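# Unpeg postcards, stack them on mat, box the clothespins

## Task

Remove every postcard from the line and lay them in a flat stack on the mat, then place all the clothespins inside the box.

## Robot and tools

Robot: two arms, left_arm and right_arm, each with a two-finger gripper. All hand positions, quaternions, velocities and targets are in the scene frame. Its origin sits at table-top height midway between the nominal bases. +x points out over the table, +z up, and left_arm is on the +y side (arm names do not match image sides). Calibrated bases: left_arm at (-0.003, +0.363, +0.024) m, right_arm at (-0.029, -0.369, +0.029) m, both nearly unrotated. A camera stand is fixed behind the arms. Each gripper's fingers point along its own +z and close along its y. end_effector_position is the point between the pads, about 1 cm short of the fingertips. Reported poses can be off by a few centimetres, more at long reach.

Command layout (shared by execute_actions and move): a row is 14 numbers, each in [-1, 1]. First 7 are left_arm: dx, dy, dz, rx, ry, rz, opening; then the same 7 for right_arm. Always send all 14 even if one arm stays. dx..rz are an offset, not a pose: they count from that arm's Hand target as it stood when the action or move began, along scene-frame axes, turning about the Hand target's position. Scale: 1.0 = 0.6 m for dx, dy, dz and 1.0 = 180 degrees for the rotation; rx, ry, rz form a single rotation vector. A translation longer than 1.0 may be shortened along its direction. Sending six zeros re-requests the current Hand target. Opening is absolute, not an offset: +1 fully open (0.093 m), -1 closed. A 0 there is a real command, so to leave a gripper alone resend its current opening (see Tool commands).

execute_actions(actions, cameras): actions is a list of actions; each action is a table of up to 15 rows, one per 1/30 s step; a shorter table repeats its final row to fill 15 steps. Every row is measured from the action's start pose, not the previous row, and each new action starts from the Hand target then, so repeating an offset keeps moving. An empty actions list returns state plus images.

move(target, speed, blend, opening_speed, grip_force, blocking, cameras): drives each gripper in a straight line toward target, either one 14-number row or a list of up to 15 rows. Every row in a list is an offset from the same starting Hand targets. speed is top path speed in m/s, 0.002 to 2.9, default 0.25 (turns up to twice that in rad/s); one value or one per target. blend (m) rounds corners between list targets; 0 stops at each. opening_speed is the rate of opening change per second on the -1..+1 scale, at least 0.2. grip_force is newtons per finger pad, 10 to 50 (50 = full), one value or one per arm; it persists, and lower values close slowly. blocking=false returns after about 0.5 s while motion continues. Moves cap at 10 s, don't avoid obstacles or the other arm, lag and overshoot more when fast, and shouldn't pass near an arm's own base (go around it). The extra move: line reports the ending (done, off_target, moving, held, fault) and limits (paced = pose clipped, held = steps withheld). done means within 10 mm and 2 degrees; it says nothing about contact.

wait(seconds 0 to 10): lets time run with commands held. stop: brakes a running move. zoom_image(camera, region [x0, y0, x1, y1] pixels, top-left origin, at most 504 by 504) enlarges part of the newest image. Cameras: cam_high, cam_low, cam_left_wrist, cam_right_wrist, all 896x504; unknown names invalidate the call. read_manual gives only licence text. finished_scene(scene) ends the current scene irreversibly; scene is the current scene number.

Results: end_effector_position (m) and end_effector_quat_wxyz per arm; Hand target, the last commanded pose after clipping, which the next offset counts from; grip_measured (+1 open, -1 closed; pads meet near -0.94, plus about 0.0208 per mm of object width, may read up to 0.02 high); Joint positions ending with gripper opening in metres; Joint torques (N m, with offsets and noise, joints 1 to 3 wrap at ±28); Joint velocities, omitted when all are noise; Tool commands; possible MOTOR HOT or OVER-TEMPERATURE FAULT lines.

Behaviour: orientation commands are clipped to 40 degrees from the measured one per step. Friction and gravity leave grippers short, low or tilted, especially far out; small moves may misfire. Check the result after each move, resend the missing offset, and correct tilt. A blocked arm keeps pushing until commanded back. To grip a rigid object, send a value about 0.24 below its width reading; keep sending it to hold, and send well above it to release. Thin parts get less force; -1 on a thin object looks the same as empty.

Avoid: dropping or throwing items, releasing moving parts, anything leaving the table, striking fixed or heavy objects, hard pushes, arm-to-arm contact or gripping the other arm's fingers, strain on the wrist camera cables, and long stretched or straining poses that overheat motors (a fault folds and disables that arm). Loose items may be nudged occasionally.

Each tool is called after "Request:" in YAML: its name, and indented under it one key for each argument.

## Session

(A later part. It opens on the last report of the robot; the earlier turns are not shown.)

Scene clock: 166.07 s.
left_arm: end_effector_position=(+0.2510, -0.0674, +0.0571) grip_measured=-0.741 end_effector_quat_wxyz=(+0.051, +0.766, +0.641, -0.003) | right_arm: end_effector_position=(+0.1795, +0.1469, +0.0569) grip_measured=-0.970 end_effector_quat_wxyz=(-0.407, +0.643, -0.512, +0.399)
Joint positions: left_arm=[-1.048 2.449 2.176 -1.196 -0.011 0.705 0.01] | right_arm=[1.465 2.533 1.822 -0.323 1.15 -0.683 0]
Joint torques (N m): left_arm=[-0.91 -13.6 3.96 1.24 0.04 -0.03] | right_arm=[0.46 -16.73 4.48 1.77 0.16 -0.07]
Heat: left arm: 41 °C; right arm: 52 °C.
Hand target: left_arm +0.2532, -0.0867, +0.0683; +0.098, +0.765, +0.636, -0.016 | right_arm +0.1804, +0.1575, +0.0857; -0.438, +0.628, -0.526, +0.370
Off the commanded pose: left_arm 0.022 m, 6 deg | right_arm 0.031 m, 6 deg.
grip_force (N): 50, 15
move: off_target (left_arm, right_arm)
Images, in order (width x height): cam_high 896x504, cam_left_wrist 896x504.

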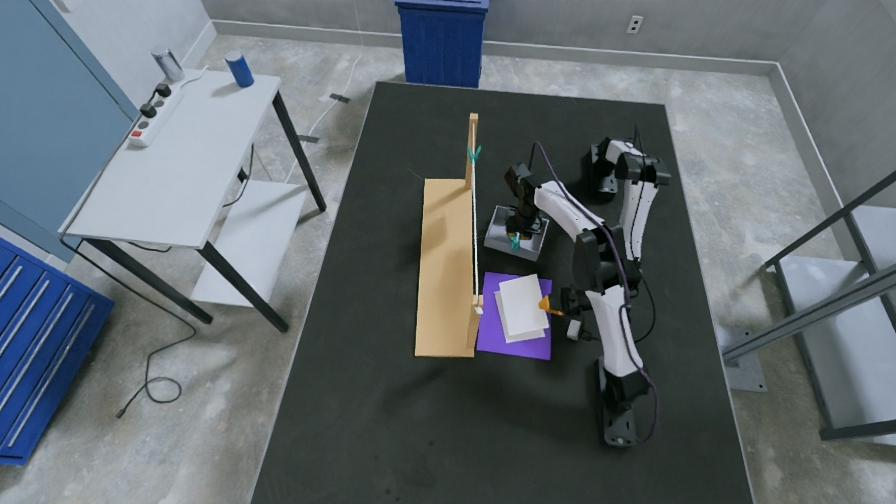

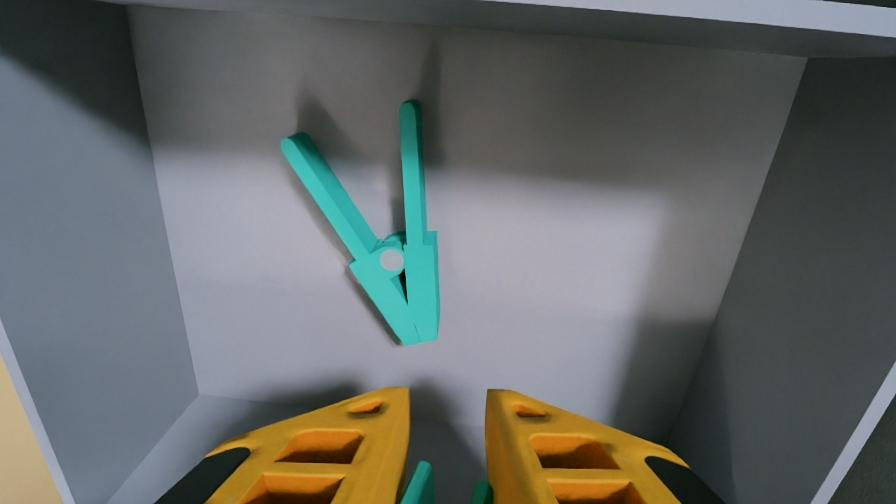

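Request:
move:
  target:
    - [0.0,-0.03,-0.0,0,0,0,-1, 0,0,0,0,0,0,-1]
    - [0,-0.03,0,0,0,0,0.1, 0,0,0,0,0,0,-1]
  speed: 0.06
  opening_speed: 0.4
  cameras: ["cam_left_wrist","cam_high"]

Scene clock: 167.73 s.
left_arm: end_effector_position=(+0.2478, -0.0843, +0.0645) grip_measured=-0.742 end_effector_quat_wxyz=(+0.073, +0.769, +0.635, -0.006) | right_arm: end_effector_position=(+0.1795, +0.1469, +0.0569) grip_measured=-0.970 end_effector_quat_wxyz=(-0.407, +0.643, -0.512, +0.399)
Joint positions: left_arm=[-1.071 2.464 2.228 -1.19 -0.015 0.696 0.01] | right_arm=[1.465 2.533 1.822 -0.323 1.15 -0.683 0]
Joint torques (N m): left_arm=[-0.25 -12.07 5.85 0.54 0.02 0.08] | right_arm=[0.46 -16.72 4.44 1.77 0.16 -0.07]
Heat: left arm: 41 °C; right arm: 53 °C.
Hand target: left_arm +0.2504, -0.0846, +0.0699; +0.078, +0.768, +0.635, -0.010 (not the last commanded pose) | right_arm +0.1804, +0.1575, +0.0857; -0.438, +0.628, -0.526, +0.370
Tool commands: left_gripper/opening=-1.0 right_gripper/opening=-1.0
Off the commanded pose: left_arm 0.021 m, 3 deg | right_arm 0.031 m, 6 deg.
grip_force (N): 50, 15
move: held (left_arm; a check stopped the path), off_target (right_arm); path passed 1 of 2 targets; target 2's new opening was not sent; limits=held
pose unreachable (left arm): on one or more control steps of this call, first in action 0 (counted from 0), this arm could not follow its commanded pose, so it was not sent that pose on those steps. It may still have moved: this result reports where it is.
cause: moving toward the commanded pose would bring a part of the arm too close to another arm (this arm's upper arm (the part past joint 2) and the right arm's wrist (the part past joint 4), along the way the arms are being sent, or toward where that arm still pushes).
Images, in order (width x height): cam_high 896x504, cam_left_wrist 896x504.

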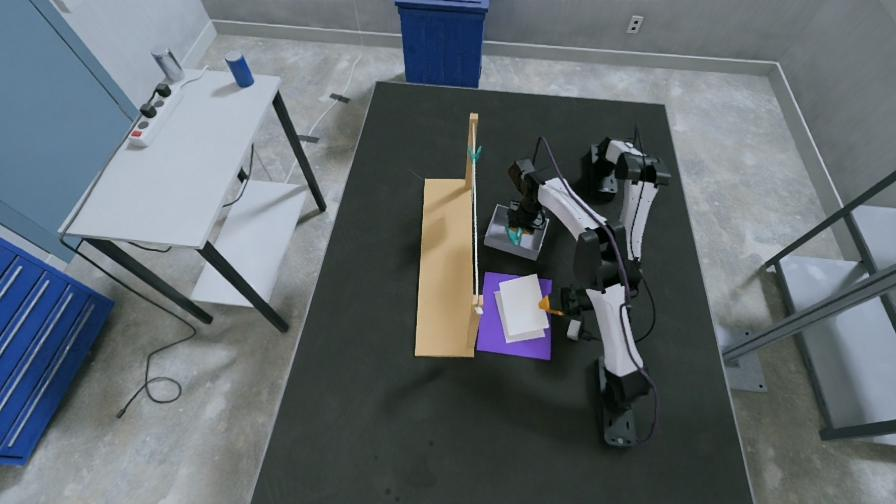

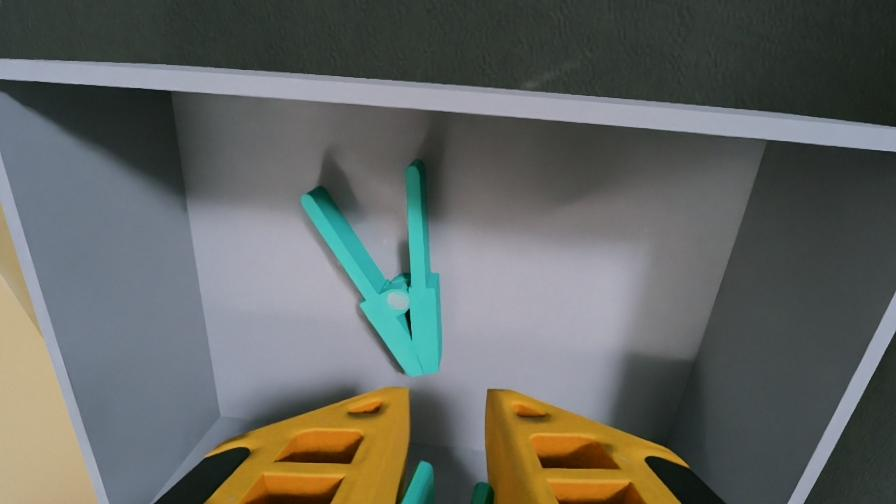

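Request:
move:
  target: [0,0,0,0,0,0,0.05, 0,0,0,0,0,0,-1]
  opening_speed: 0.4
  cameras: ["cam_left_wrist","cam_high"]

Scene clock: 170.93 s.
left_arm: end_effector_position=(+0.2478, -0.0843, +0.0645) grip_measured=+0.048 end_effector_quat_wxyz=(+0.073, +0.769, +0.635, -0.006) | right_arm: end_effector_position=(+0.1795, +0.1469, +0.0569) grip_measured=-0.970 end_effector_quat_wxyz=(-0.407, +0.643, -0.512, +0.399)
Joint positions: left_arm=[-1.071 2.464 2.228 -1.19 -0.015 0.696 0.047] | right_arm=[1.465 2.533 1.822 -0.323 1.15 -0.683 0]
Joint torques (N m): left_arm=[-0.2 -12.1 5.85 0.54 -0.01 0.08] | right_arm=[0.44 -16.75 4.46 1.77 0.16 -0.08]
Heat: left arm: 42 °C; right arm: 55 °C.
Hand target: left_arm +0.2504, -0.0846, +0.0699; +0.078, +0.768, +0.635, -0.010 | right_arm +0.1804, +0.1575, +0.0857; -0.438, +0.628, -0.526, +0.370
Off the commanded pose: left_arm 0.006 m, 1 deg | right_arm 0.031 m, 6 deg.
grip_force (N): 50, 15
move: off_target (right_arm)
Images, in order (width x height): cam_high 896x504, cam_left_wrist 896x504.

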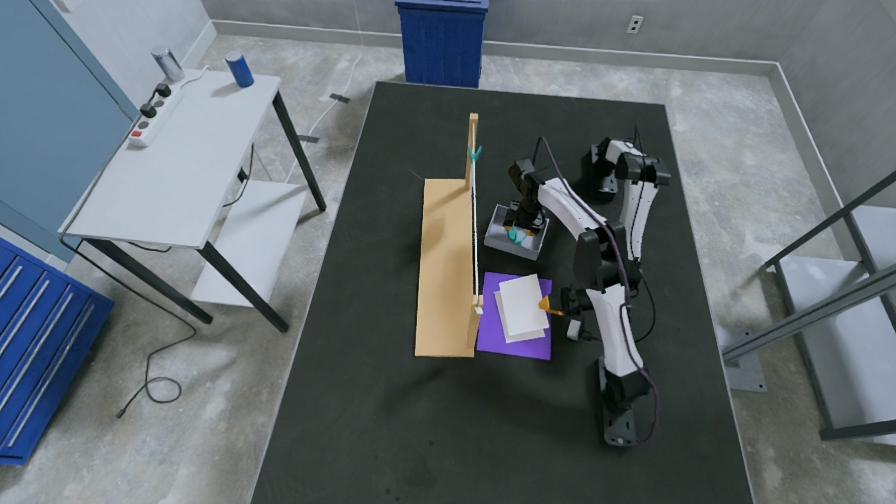

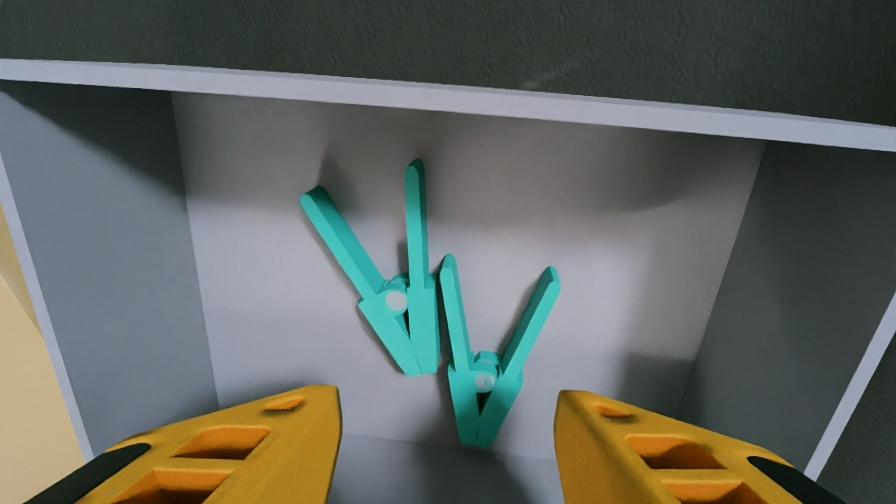

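Request:
move:
  target:
    - [0.0,0.05,0.075,0,0,0,0.05, 0,0,-0.015,0,0,0,-1]
    - [0.0,0.2,0.15,0,0,0,-1, 0,0,-0.015,0,0,0,-1]
    - [0.016,0.408,0.04,0,0,0,-1, 0,0,-0.015,0,0,0,-1]
  speed: 0.12
  blend: [0.01,0.04,0]
  cameras: ["all"]

Scene clock: 177.37 s.
left_arm: end_effector_position=(+0.2573, +0.1680, +0.0844) grip_measured=-0.978 end_effector_quat_wxyz=(+0.045, +0.762, +0.646, -0.007) | right_arm: end_effector_position=(+0.1796, +0.1477, +0.0559) grip_measured=-0.970 end_effector_quat_wxyz=(-0.412, +0.639, -0.515, +0.396)
Joint positions: left_arm=[-0.633 1.734 1.202 -0.953 0.035 1.106 0] | right_arm=[1.465 2.533 1.813 -0.298 1.15 -0.683 0]
Joint velocities: left_arm=[within noise] | right_arm=[0.002 -0.007 -0.012 -0.168 -0.007 -0.007 0]
Joint torques (N m): left_arm=[-0.2 -9.16 4.33 0.72 0.24 0.27] | right_arm=[0.42 -15.38 4.55 1.79 0.15 -0.08]
Heat: left arm: 42 °C; right arm: 57 °C.
Hand target: left_arm +0.2600, +0.1602, +0.0939; +0.078, +0.768, +0.635, -0.010 | right_arm +0.1804, +0.1575, +0.0767; -0.438, +0.628, -0.526, +0.370
Off the commanded pose: left_arm 0.013 m, 4 deg | right_arm 0.023 m, 5 deg.
grip_force (N): 50, 15
move: off_target (left_arm, right_arm); blend cut to 0 m at target 2; target 2's new opening was sent with left_arm's hand 0.015 m and 2 deg from that target

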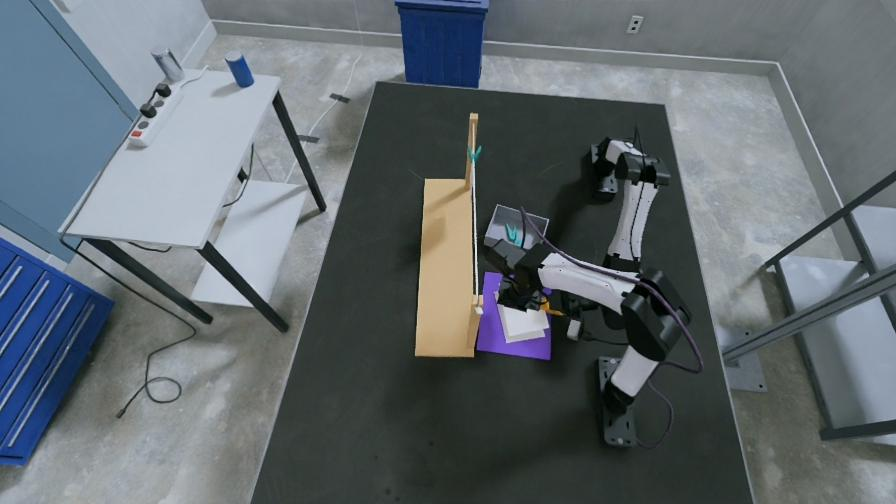

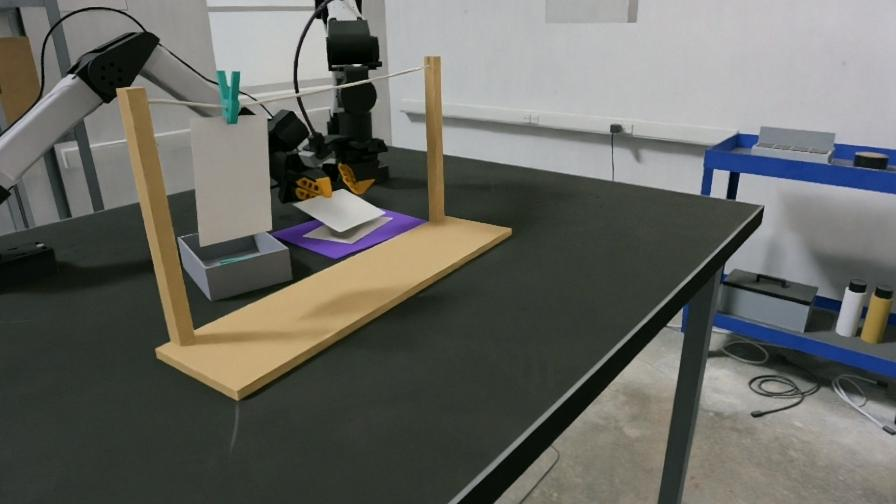

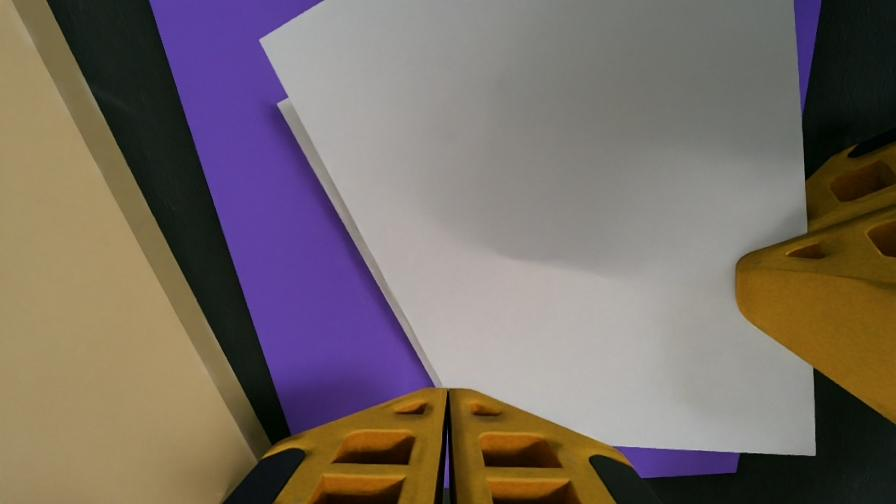

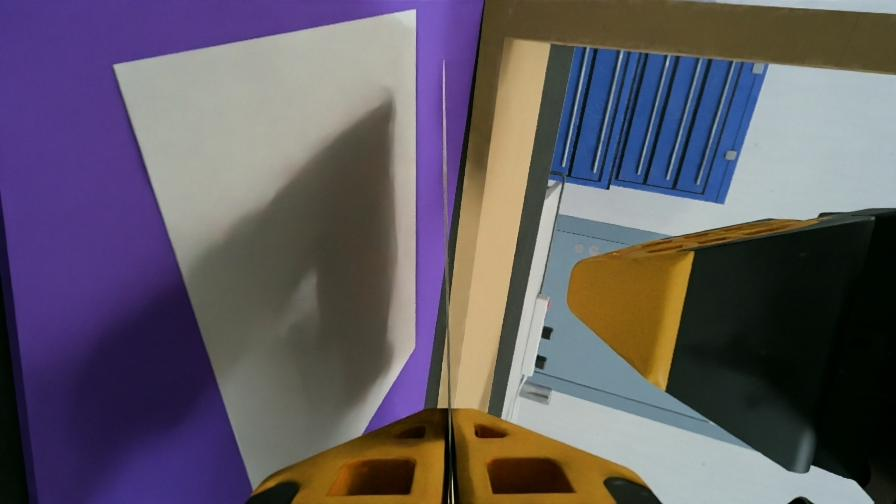

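Request:
move:
  target: [-0.02,-0.025,0.0,0,0,0,-1, 0.012,0.005,-0.032,0,0,0,-1]
  speed: 0.05
  cameras: ["cam_left_wrist","cam_right_wrist","cam_low"]

Scene clock: 178.93 s.
left_arm: end_effector_position=(+0.2441, +0.1505, +0.0844) grip_measured=-0.978 end_effector_quat_wxyz=(+0.047, +0.772, +0.633, -0.009) | right_arm: end_effector_position=(+0.1838, +0.1539, +0.0537) grip_measured=-0.970 end_effector_quat_wxyz=(-0.423, +0.635, -0.518, +0.387)
Joint positions: left_arm=[-0.7 1.734 1.202 -0.95 0.035 1.072 0] | right_arm=[1.458 2.545 1.813 -0.23 1.141 -0.711 0]
Joint torques (N m): left_arm=[-0.7 -9.29 4.19 0.74 0.14 -0.05] | right_arm=[-0.34 -12.64 4.86 1.88 0.14 -0.07]
Heat: left arm: 42 °C; right arm: 57 °C.
Hand target: left_arm +0.2480, +0.1452, +0.0939; +0.078, +0.768, +0.635, -0.010 | right_arm +0.1876, +0.1605, +0.0575; -0.438, +0.628, -0.526, +0.370
Off the commanded pose: left_arm 0.011 m, 4 deg | right_arm 0.008 m, 3 deg.
grip_force (N): 50, 15
move: off_target (left_arm, right_arm)
Images, in order (width x height): cam_low 896x504, cam_left_wrist 896x504, cam_right_wrist 896x504.

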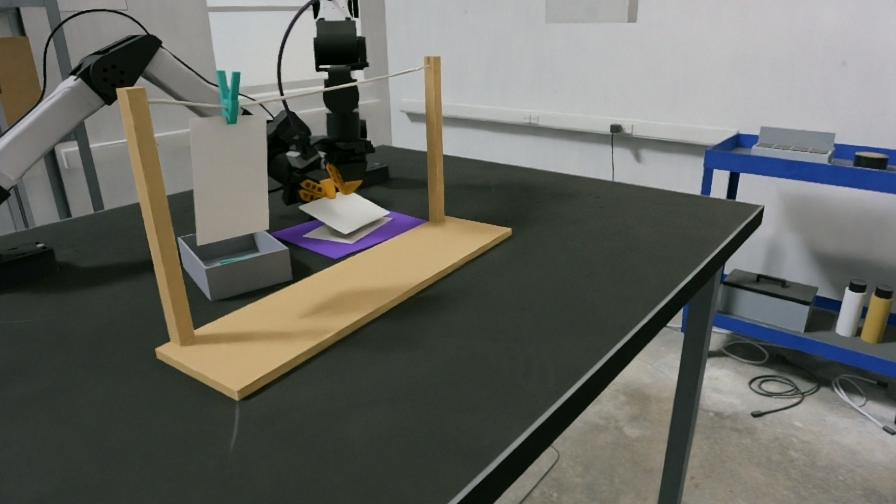

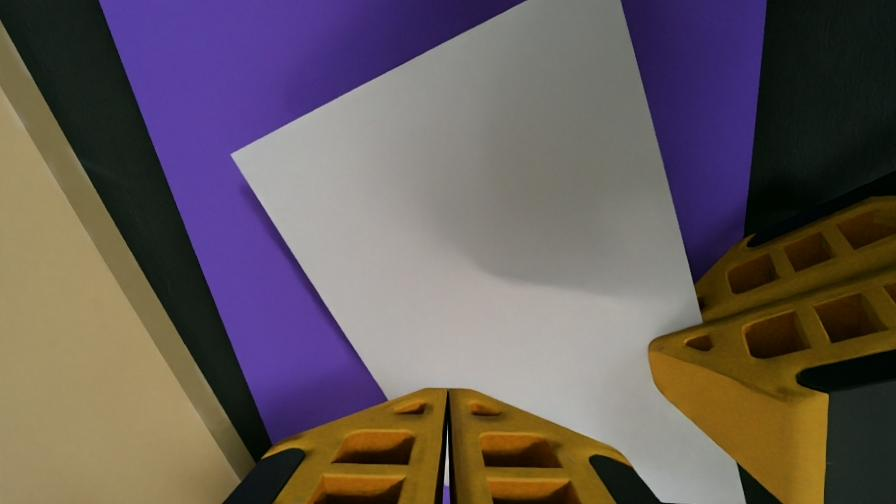

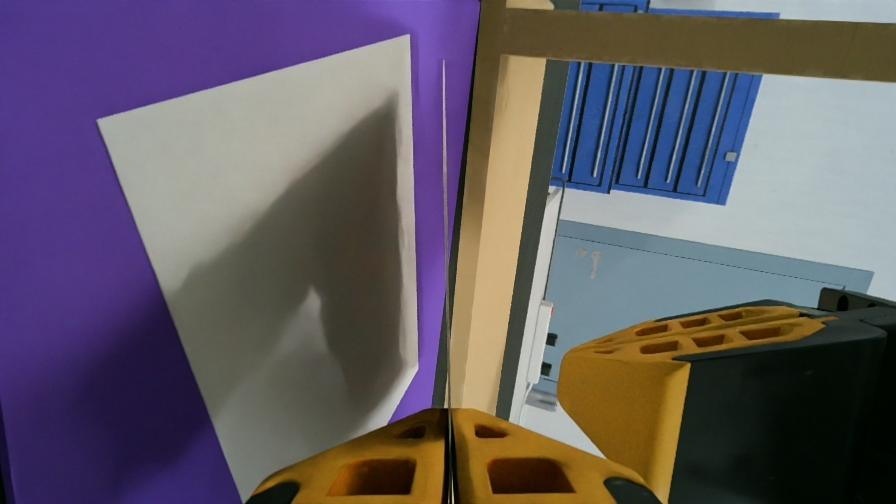

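Request:
move:
  target: [0.0,0.0,0.0,0,0,0,-1, -0.015,0.0,-0.03,0,0,0,-1]
  speed: 0.05
  cameras: ["cam_left_wrist","cam_right_wrist","cam_low"]

Scene clock: 180.20 s.
left_arm: end_effector_position=(+0.2441, +0.1505, +0.0844) grip_measured=-0.978 end_effector_quat_wxyz=(+0.047, +0.772, +0.633, -0.009) | right_arm: end_effector_position=(+0.1836, +0.1528, +0.0376) grip_measured=-0.970 end_effector_quat_wxyz=(-0.419, +0.636, -0.517, +0.389)
Joint positions: left_arm=[-0.7 1.734 1.202 -0.95 0.035 1.072 0] | right_arm=[1.458 2.579 1.813 -0.212 1.141 -0.704 0]
Joint torques (N m): left_arm=[-0.69 -9.28 4.19 0.73 0.14 -0.06] | right_arm=[0.61 -12.26 4.64 1.76 0.26 0.17]
Heat: left arm: 42 °C; right arm: 57 °C.
Hand target: left_arm +0.2480, +0.1452, +0.0939; +0.078, +0.768, +0.635, -0.010 | right_arm +0.1786, +0.1605, +0.0395; -0.438, +0.628, -0.526, +0.370
Off the commanded pose: left_arm 0.011 m, 4 deg | right_arm 0.009 m, 3 deg.
grip_force (N): 50, 15
move: off_target (left_arm, right_arm)
Images, in order (width x height): cam_low 896x504, cam_left_wrist 896x504, cam_right_wrist 896x504.

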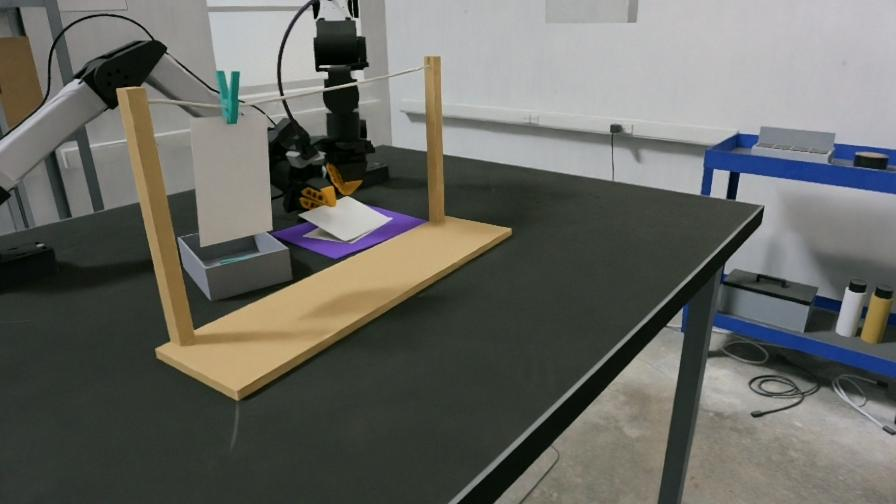

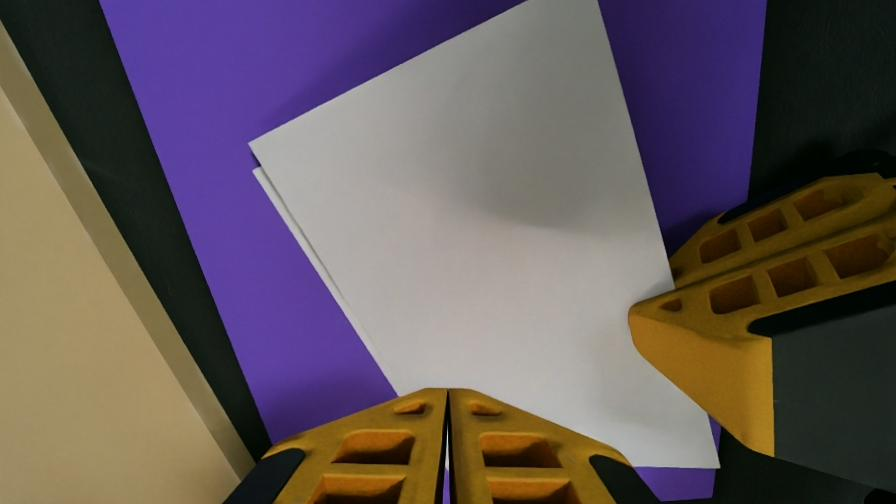

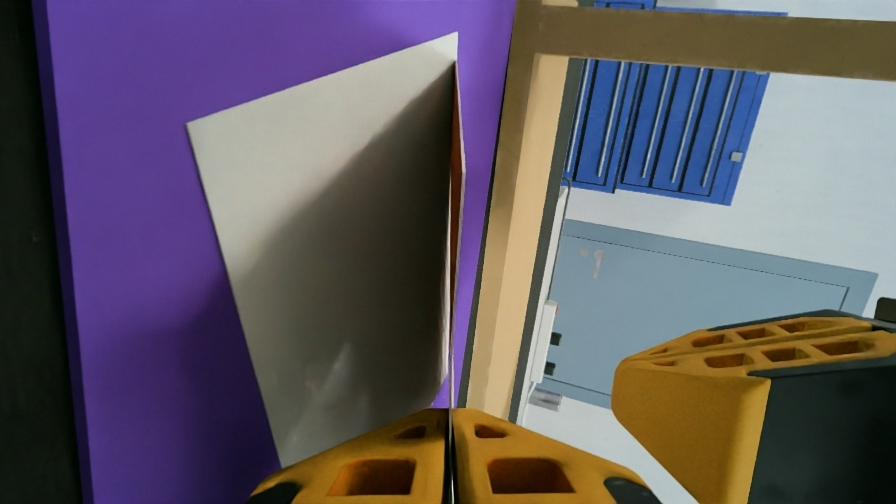

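Request:
move:
  target: [0,0,0,0,0,0,-1, 0,0,0,0,0,0,-0.5]
  opening_speed: 0.25

Request:
move:
  target: [0.005,0.0,-0.105,0,0,0,-1, 0,0,0,0,0,0,-0.5]
  speed: 0.05
  cameras: ["cam_left_wrist","cam_right_wrist","cam_low"]

Scene clock: 182.80 s.
left_arm: end_effector_position=(+0.2441, +0.1505, +0.0844) grip_measured=-0.978 end_effector_quat_wxyz=(+0.047, +0.772, +0.633, -0.009) | right_arm: end_effector_position=(+0.1828, +0.1533, +0.0377) grip_measured=-0.503 end_effector_quat_wxyz=(-0.420, +0.637, -0.517, +0.389)
Joint positions: left_arm=[-0.7 1.734 1.202 -0.95 0.035 1.072 0] | right_arm=[1.459 2.579 1.813 -0.211 1.141 -0.704 0.021]
Joint torques (N m): left_arm=[-0.75 -9.29 4.21 0.74 0.15 -0.05] | right_arm=[0.58 -12.29 4.71 1.75 0.26 0.17]
Heat: left arm: 42 °C; right arm: 57 °C.
Hand target: left_arm +0.2480, +0.1452, +0.0939; +0.078, +0.768, +0.635, -0.010 | right_arm +0.1786, +0.1605, +0.0395; -0.438, +0.628, -0.526, +0.370
Off the commanded pose: left_arm 0.011 m, 4 deg | right_arm 0.008 m, 3 deg.
grip_force (N): 50, 15
move: off_target (left_arm, right_arm)

Scene clock: 184.83 s.
left_arm: end_effector_position=(+0.2462, +0.1487, +0.0338) grip_measured=-0.978 end_effector_quat_wxyz=(+0.065, +0.772, +0.633, -0.005) | right_arm: end_effector_position=(+0.1828, +0.1533, +0.0377) grip_measured=-0.503 end_effector_quat_wxyz=(-0.420, +0.637, -0.517, +0.389)
Joint positions: left_arm=[-0.7 1.789 1.047 -0.703 0.035 1.072 0] | right_arm=[1.459 2.579 1.813 -0.211 1.141 -0.704 0.021]
Joint torques (N m): left_arm=[-0.24 -5.64 4.12 0.85 0.16 0.03] | right_arm=[0.65 -12.26 4.68 1.77 0.26 0.18]
Heat: left arm: 41 °C; right arm: 57 °C.
Hand target: left_arm +0.2510, +0.1452, +0.0309; +0.078, +0.768, +0.635, -0.010 | right_arm +0.1786, +0.1605, +0.0395; -0.438, +0.628, -0.526, +0.370
Off the commanded pose: left_arm 0.007 m, 2 deg | right_arm 0.008 m, 3 deg.
grip_force (N): 50, 15
move: off_target (right_arm)
Images, in order (width x height): cam_low 896x504, cam_left_wrist 896x504, cam_right_wrist 896x504.

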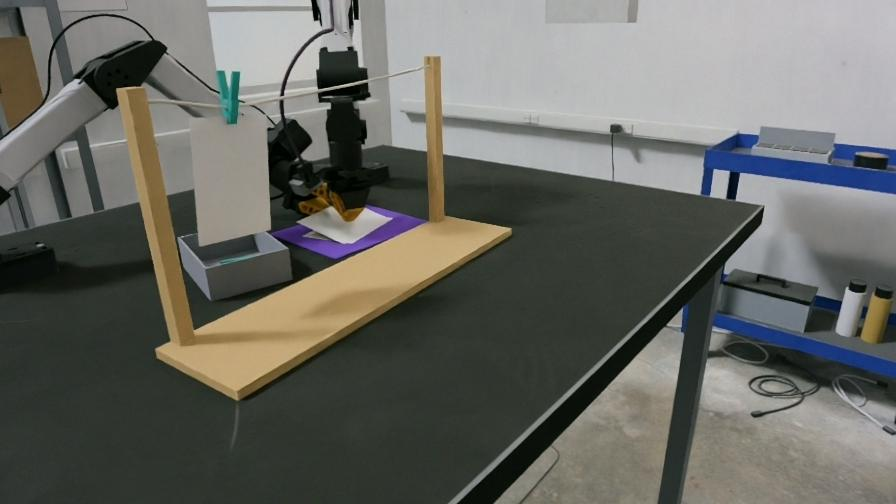

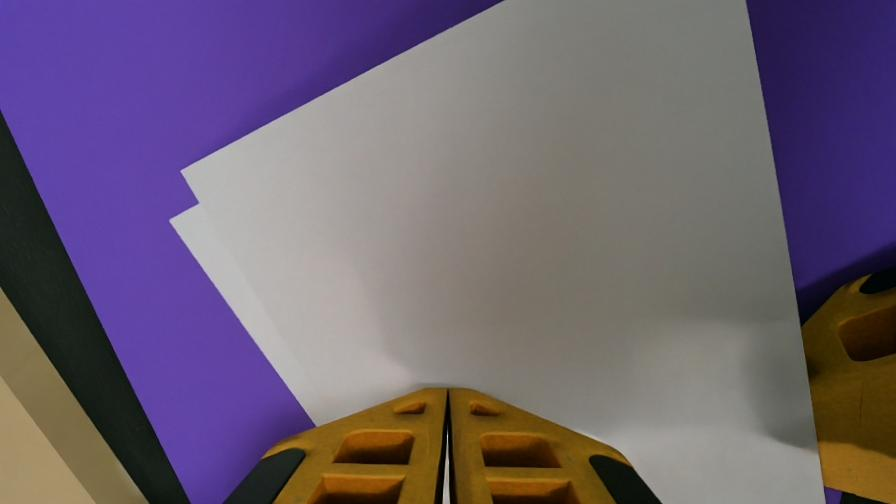

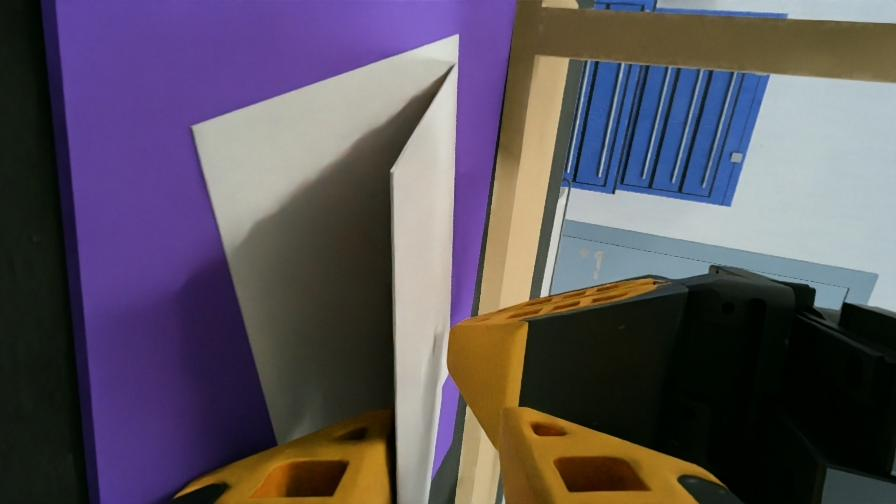

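Request:
move:
  target: [0.002,0.0,-0.028,0,0,0,-1, 0,0,0,0,0,0,-0.5]
  speed: 0.03

Request:
move:
  target: [0.004,0.0,-0.002,0,0,0,-1, -0.08,-0.02,0.0,0,0,0,-0.5]
  speed: 0.05
  cameras: ["cam_left_wrist","cam_right_wrist","cam_low"]

Scene clock: 186.03 s.
left_arm: end_effector_position=(+0.2474, +0.1477, +0.0264) grip_measured=-0.978 end_effector_quat_wxyz=(+0.068, +0.772, +0.632, -0.005) | right_arm: end_effector_position=(+0.1826, +0.1525, +0.0327) grip_measured=-0.502 end_effector_quat_wxyz=(-0.418, +0.638, -0.517, +0.389)
Joint positions: left_arm=[-0.7 1.805 1.032 -0.666 0.035 1.072 0] | right_arm=[1.459 2.588 1.813 -0.211 1.14 -0.7 0.021]
Joint torques (N m): left_arm=[-0.01 -4.1 2.99 1.11 0.14 0.06] | right_arm=[0.7 -13.07 4.7 1.75 0.27 0.14]
Heat: left arm: 41 °C; right arm: 57 °C.
Hand target: left_arm +0.2522, +0.1452, +0.0141; +0.078, +0.768, +0.635, -0.010 | right_arm +0.1786, +0.1605, +0.0395; -0.438, +0.628, -0.526, +0.370
Off the commanded pose: left_arm 0.013 m, 1 deg | right_arm 0.011 m, 4 deg.
grip_force (N): 50, 15
move: off_target (left_arm, right_arm)

Scene clock: 188.33 s.
left_arm: end_effector_position=(+0.2481, +0.1461, +0.0188) grip_measured=-0.978 end_effector_quat_wxyz=(+0.067, +0.770, +0.634, -0.012) | right_arm: end_effector_position=(+0.1402, +0.1474, +0.0299) grip_measured=-0.502 end_effector_quat_wxyz=(-0.444, +0.616, -0.527, +0.381)
Joint positions: left_arm=[-0.695 1.829 1.029 -0.643 0.048 1.072 0] | right_arm=[1.547 2.583 1.783 -0.286 1.207 -0.514 0.021]
Joint torques (N m): left_arm=[0.38 -5.27 3.7 0.95 0.01 0.1] | right_arm=[0.94 -14.9 4.33 0.68 0.18 0.14]
Heat: left arm: 41 °C; right arm: 57 °C.
Hand target: left_arm +0.2546, +0.1452, +0.0129; +0.078, +0.768, +0.635, -0.010 | right_arm +0.1306, +0.1485, +0.0395; -0.438, +0.628, -0.526, +0.370
Off the commanded pose: left_arm 0.009 m, 1 deg | right_arm 0.014 m, 2 deg.
grip_force (N): 50, 15
move: off_target (right_arm)
Images, in order (width x height): cam_low 896x504, cam_left_wrist 896x504, cam_right_wrist 896x504.

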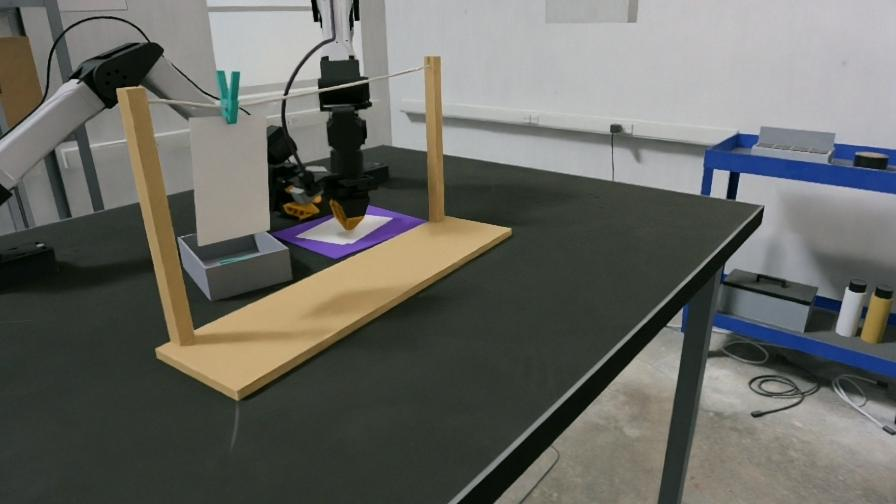

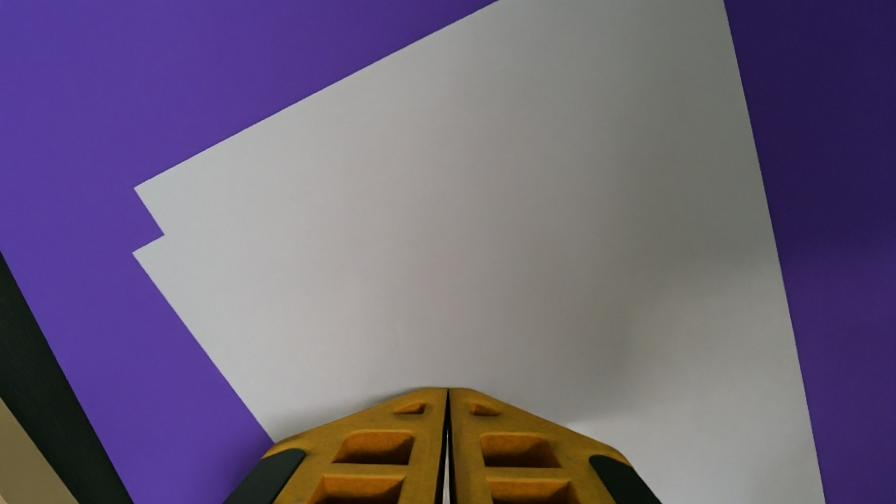

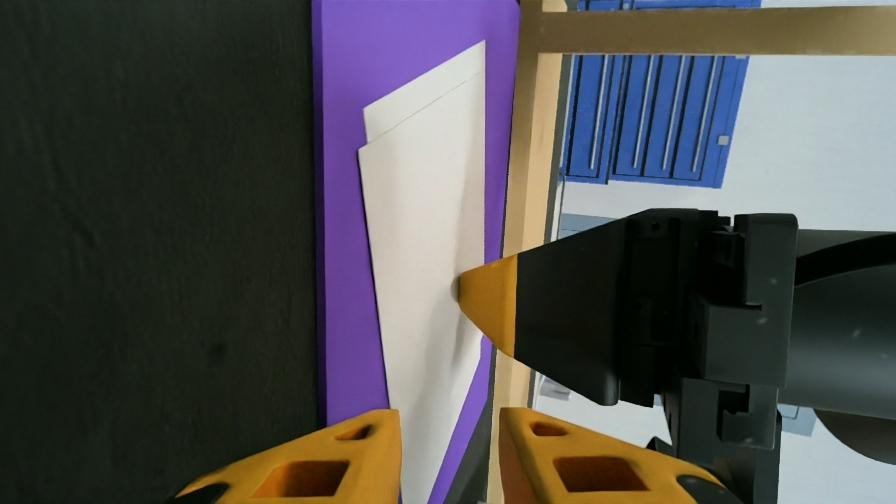

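Request:
move:
  target: [0,0,0,0,0,0,-1,-0.07,0,0,0,0,0,-0.5]
  speed: 0.08
  cameras: ["all"]

Scene clock: 191.17 s.
left_arm: end_effector_position=(+0.2481, +0.1461, +0.0188) grip_measured=-0.978 end_effector_quat_wxyz=(+0.067, +0.770, +0.634, -0.012) | right_arm: end_effector_position=(+0.0877, +0.1406, +0.0312) grip_measured=-0.502 end_effector_quat_wxyz=(-0.433, +0.635, -0.510, +0.386)
Joint positions: left_arm=[-0.695 1.829 1.029 -0.643 0.048 1.072 0] | right_arm=[1.652 2.599 1.859 -0.596 1.227 -0.301 0.021]
Joint torques (N m): left_arm=[0.36 -5.26 3.66 0.95 0.01 0.1] | right_arm=[-0.21 -12.19 8.1 0.63 0.28 0.2]
Heat: left arm: 40 °C; right arm: 58 °C.
Hand target: left_arm +0.2546, +0.1452, +0.0129; +0.078, +0.768, +0.635, -0.010 | right_arm +0.0886, +0.1485, +0.0395; -0.438, +0.628, -0.526, +0.370
Off the commanded pose: left_arm 0.009 m, 1 deg | right_arm 0.011 m, 3 deg.
grip_force (N): 50, 15
move: off_target (right_arm)

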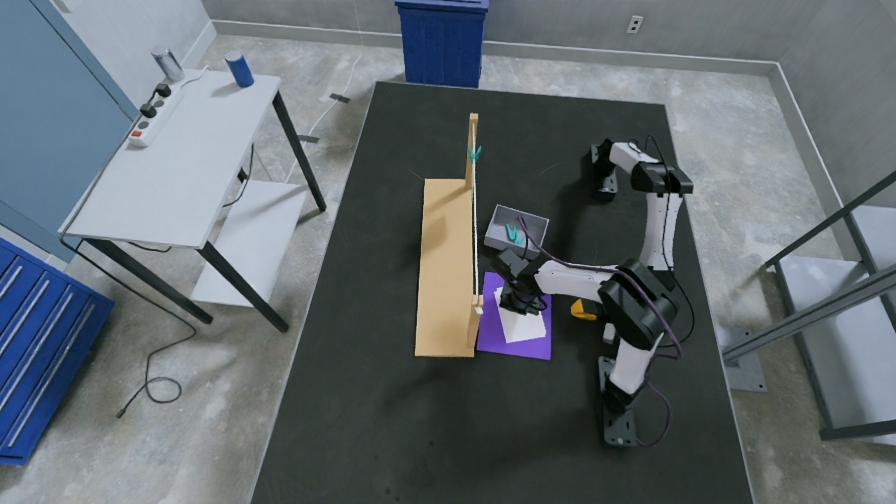

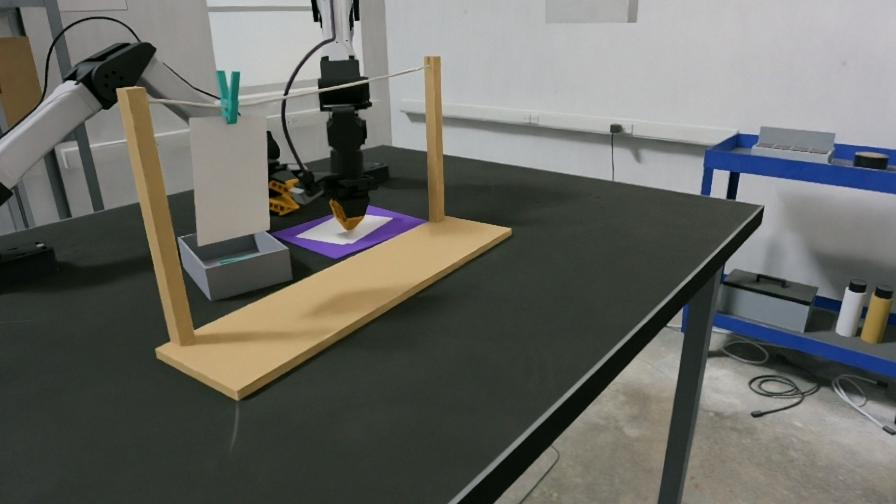

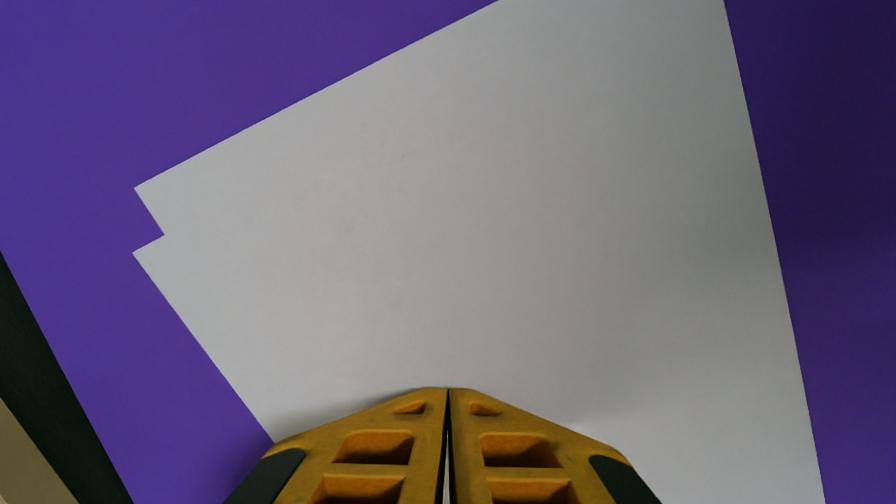

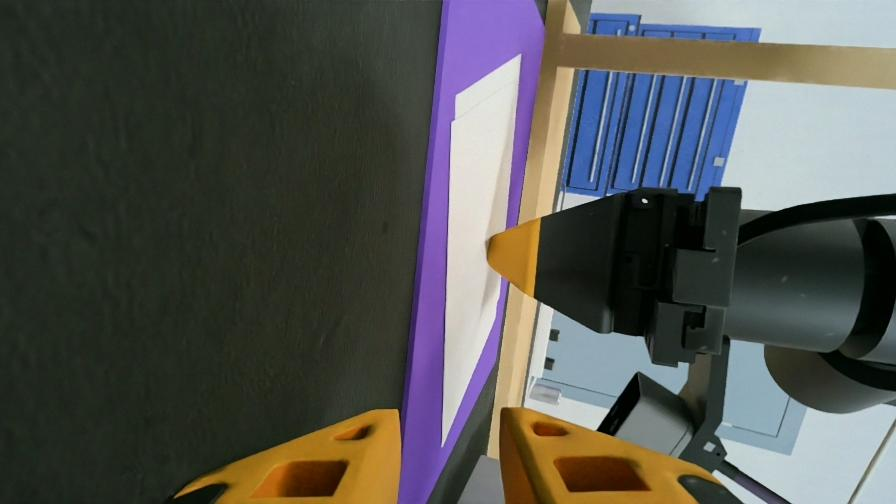

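Request:
move:
  target:
    - [0,0,0.17,0,0,0,-1,-0.02,-0.05,0.3,0,0,0,-0.5]
    - [0.02,-0.05,0.4,0,0,0,-1,0.05,-0.35,0.45,0.081,0.145,0.02,-0.5]
  blend: 0.05
  speed: 0.25

Request:
move:
  target: [0.06,-0.19,-0.08,-0.47,-0.069,0.177,-0.52,0.2,-0.4,0.1,0.081,0.145,0.019,0.4]
  speed: 0.3
  grip_force: [15,50]
  cameras: ["all"]

Scene clock: 194.60 s.
left_arm: end_effector_position=(+0.2677, +0.1176, +0.2464) grip_measured=-0.978 end_effector_quat_wxyz=(+0.087, +0.767, +0.635, -0.010) | right_arm: end_effector_position=(+0.1217, -0.0566, +0.3134) grip_measured=-0.502 end_effector_quat_wxyz=(-0.408, +0.639, -0.638, +0.136)
Joint positions: left_arm=[-0.722 1.84 1.977 -1.539 0.048 1.038 0] | right_arm=[1.438 1.396 1.47 -1.04 0.698 -0.358 0.021]
Joint torques (N m): left_arm=[-0.96 -6.17 8.12 0.34 -0.05 -0.05] | right_arm=[-0.24 -4.9 4.88 1.25 0.04 -0.08]
Heat: left arm: 41 °C; right arm: 57 °C.
Hand target: left_arm +0.2666, +0.1152, +0.2529; +0.078, +0.768, +0.635, -0.010 | right_arm +0.1186, -0.0615, +0.3095; -0.395, +0.651, -0.634, +0.136
Off the commanded pose: left_arm 0.007 m, 1 deg | right_arm 0.007 m, 2 deg.
joint sent to its limit (left arm) — joint 4 (wrist pitch), lower limit. The joint targets are off in position, not in orientation.
grip_force (N): 50, 15
move: done

Scene clock: 198.77 s.
left_arm: end_effector_position=(+0.2983, -0.0007, +0.1917) grip_measured=-0.522 end_effector_quat_wxyz=(+0.602, +0.345, +0.639, -0.333) | right_arm: end_effector_position=(+0.2435, -0.3075, +0.3556) grip_measured=+0.398 end_effector_quat_wxyz=(+0.340, -0.606, +0.715, +0.072)
Joint positions: left_arm=[-0.82 1.759 0.65 1.055 0.186 0 0.02] | right_arm=[-0.126 1.391 1.781 -1.547 -0.595 -1.401 0.064]
Joint torques (N m): left_arm=[-0.96 -5.35 4.79 2.8 -0.26 -0.01] | right_arm=[-0.16 -3.43 7.64 0.94 -0.66 -0.11]
Heat: left arm: 41 °C; right arm: 55 °C.
Hand target: left_arm +0.3026, +0.0012, +0.2049; +0.628, +0.328, +0.622, -0.333 | right_arm +0.2386, -0.3015, +0.3695; +0.325, -0.628, +0.699, +0.106
Off the commanded pose: left_arm 0.014 m, 4 deg | right_arm 0.016 m, 5 deg.
joint sent to its limit (right arm) — joint 4 (wrist pitch), lower limit. The joint targets are off in position and orientation.
grip_force (N): 15, 50
move: off_target (left_arm, right_arm)

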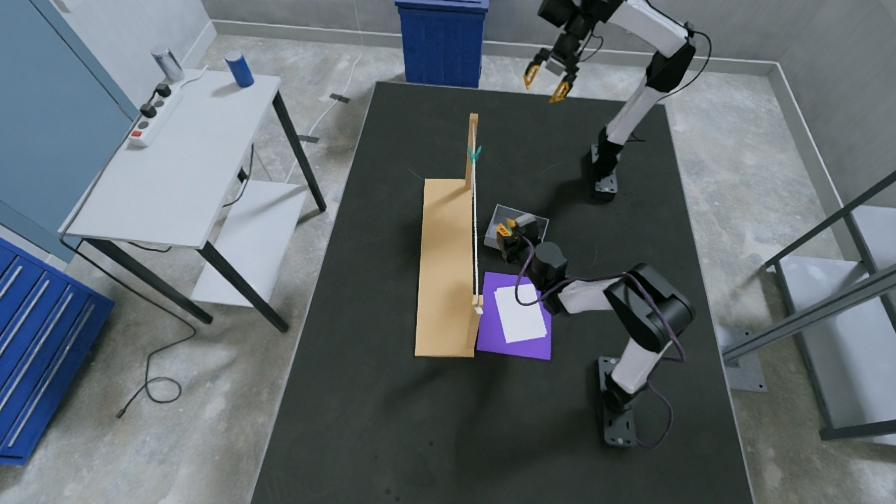

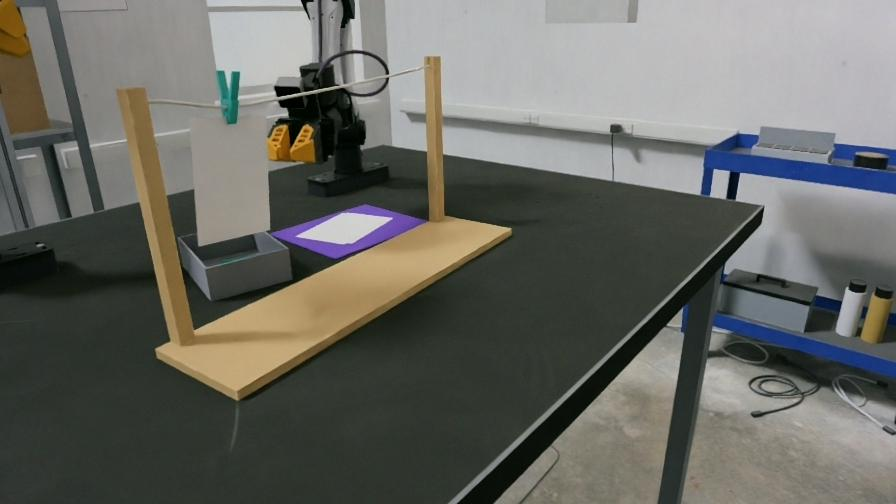

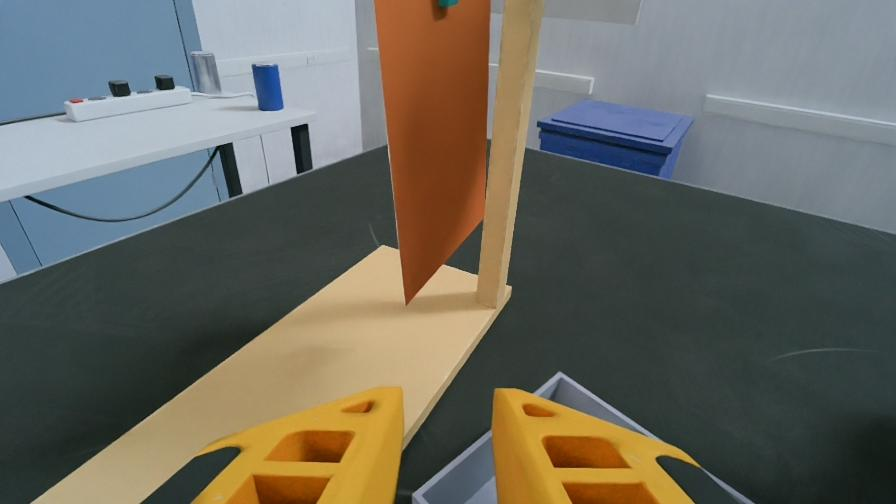

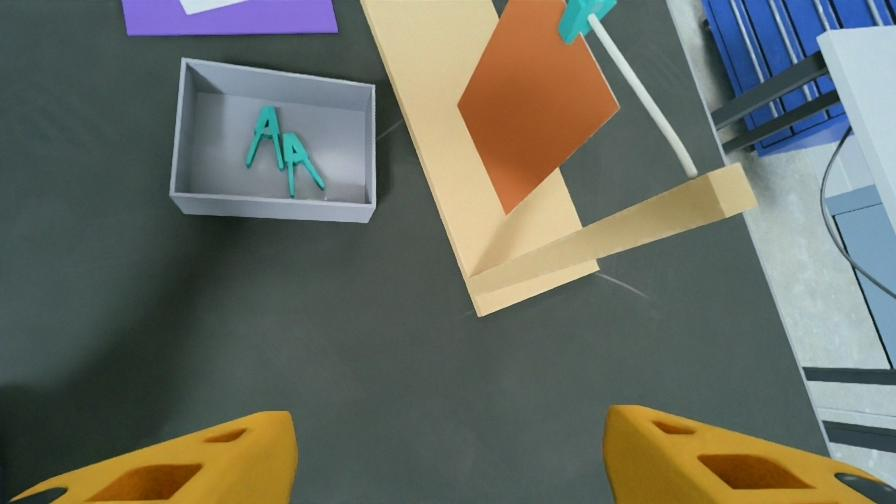

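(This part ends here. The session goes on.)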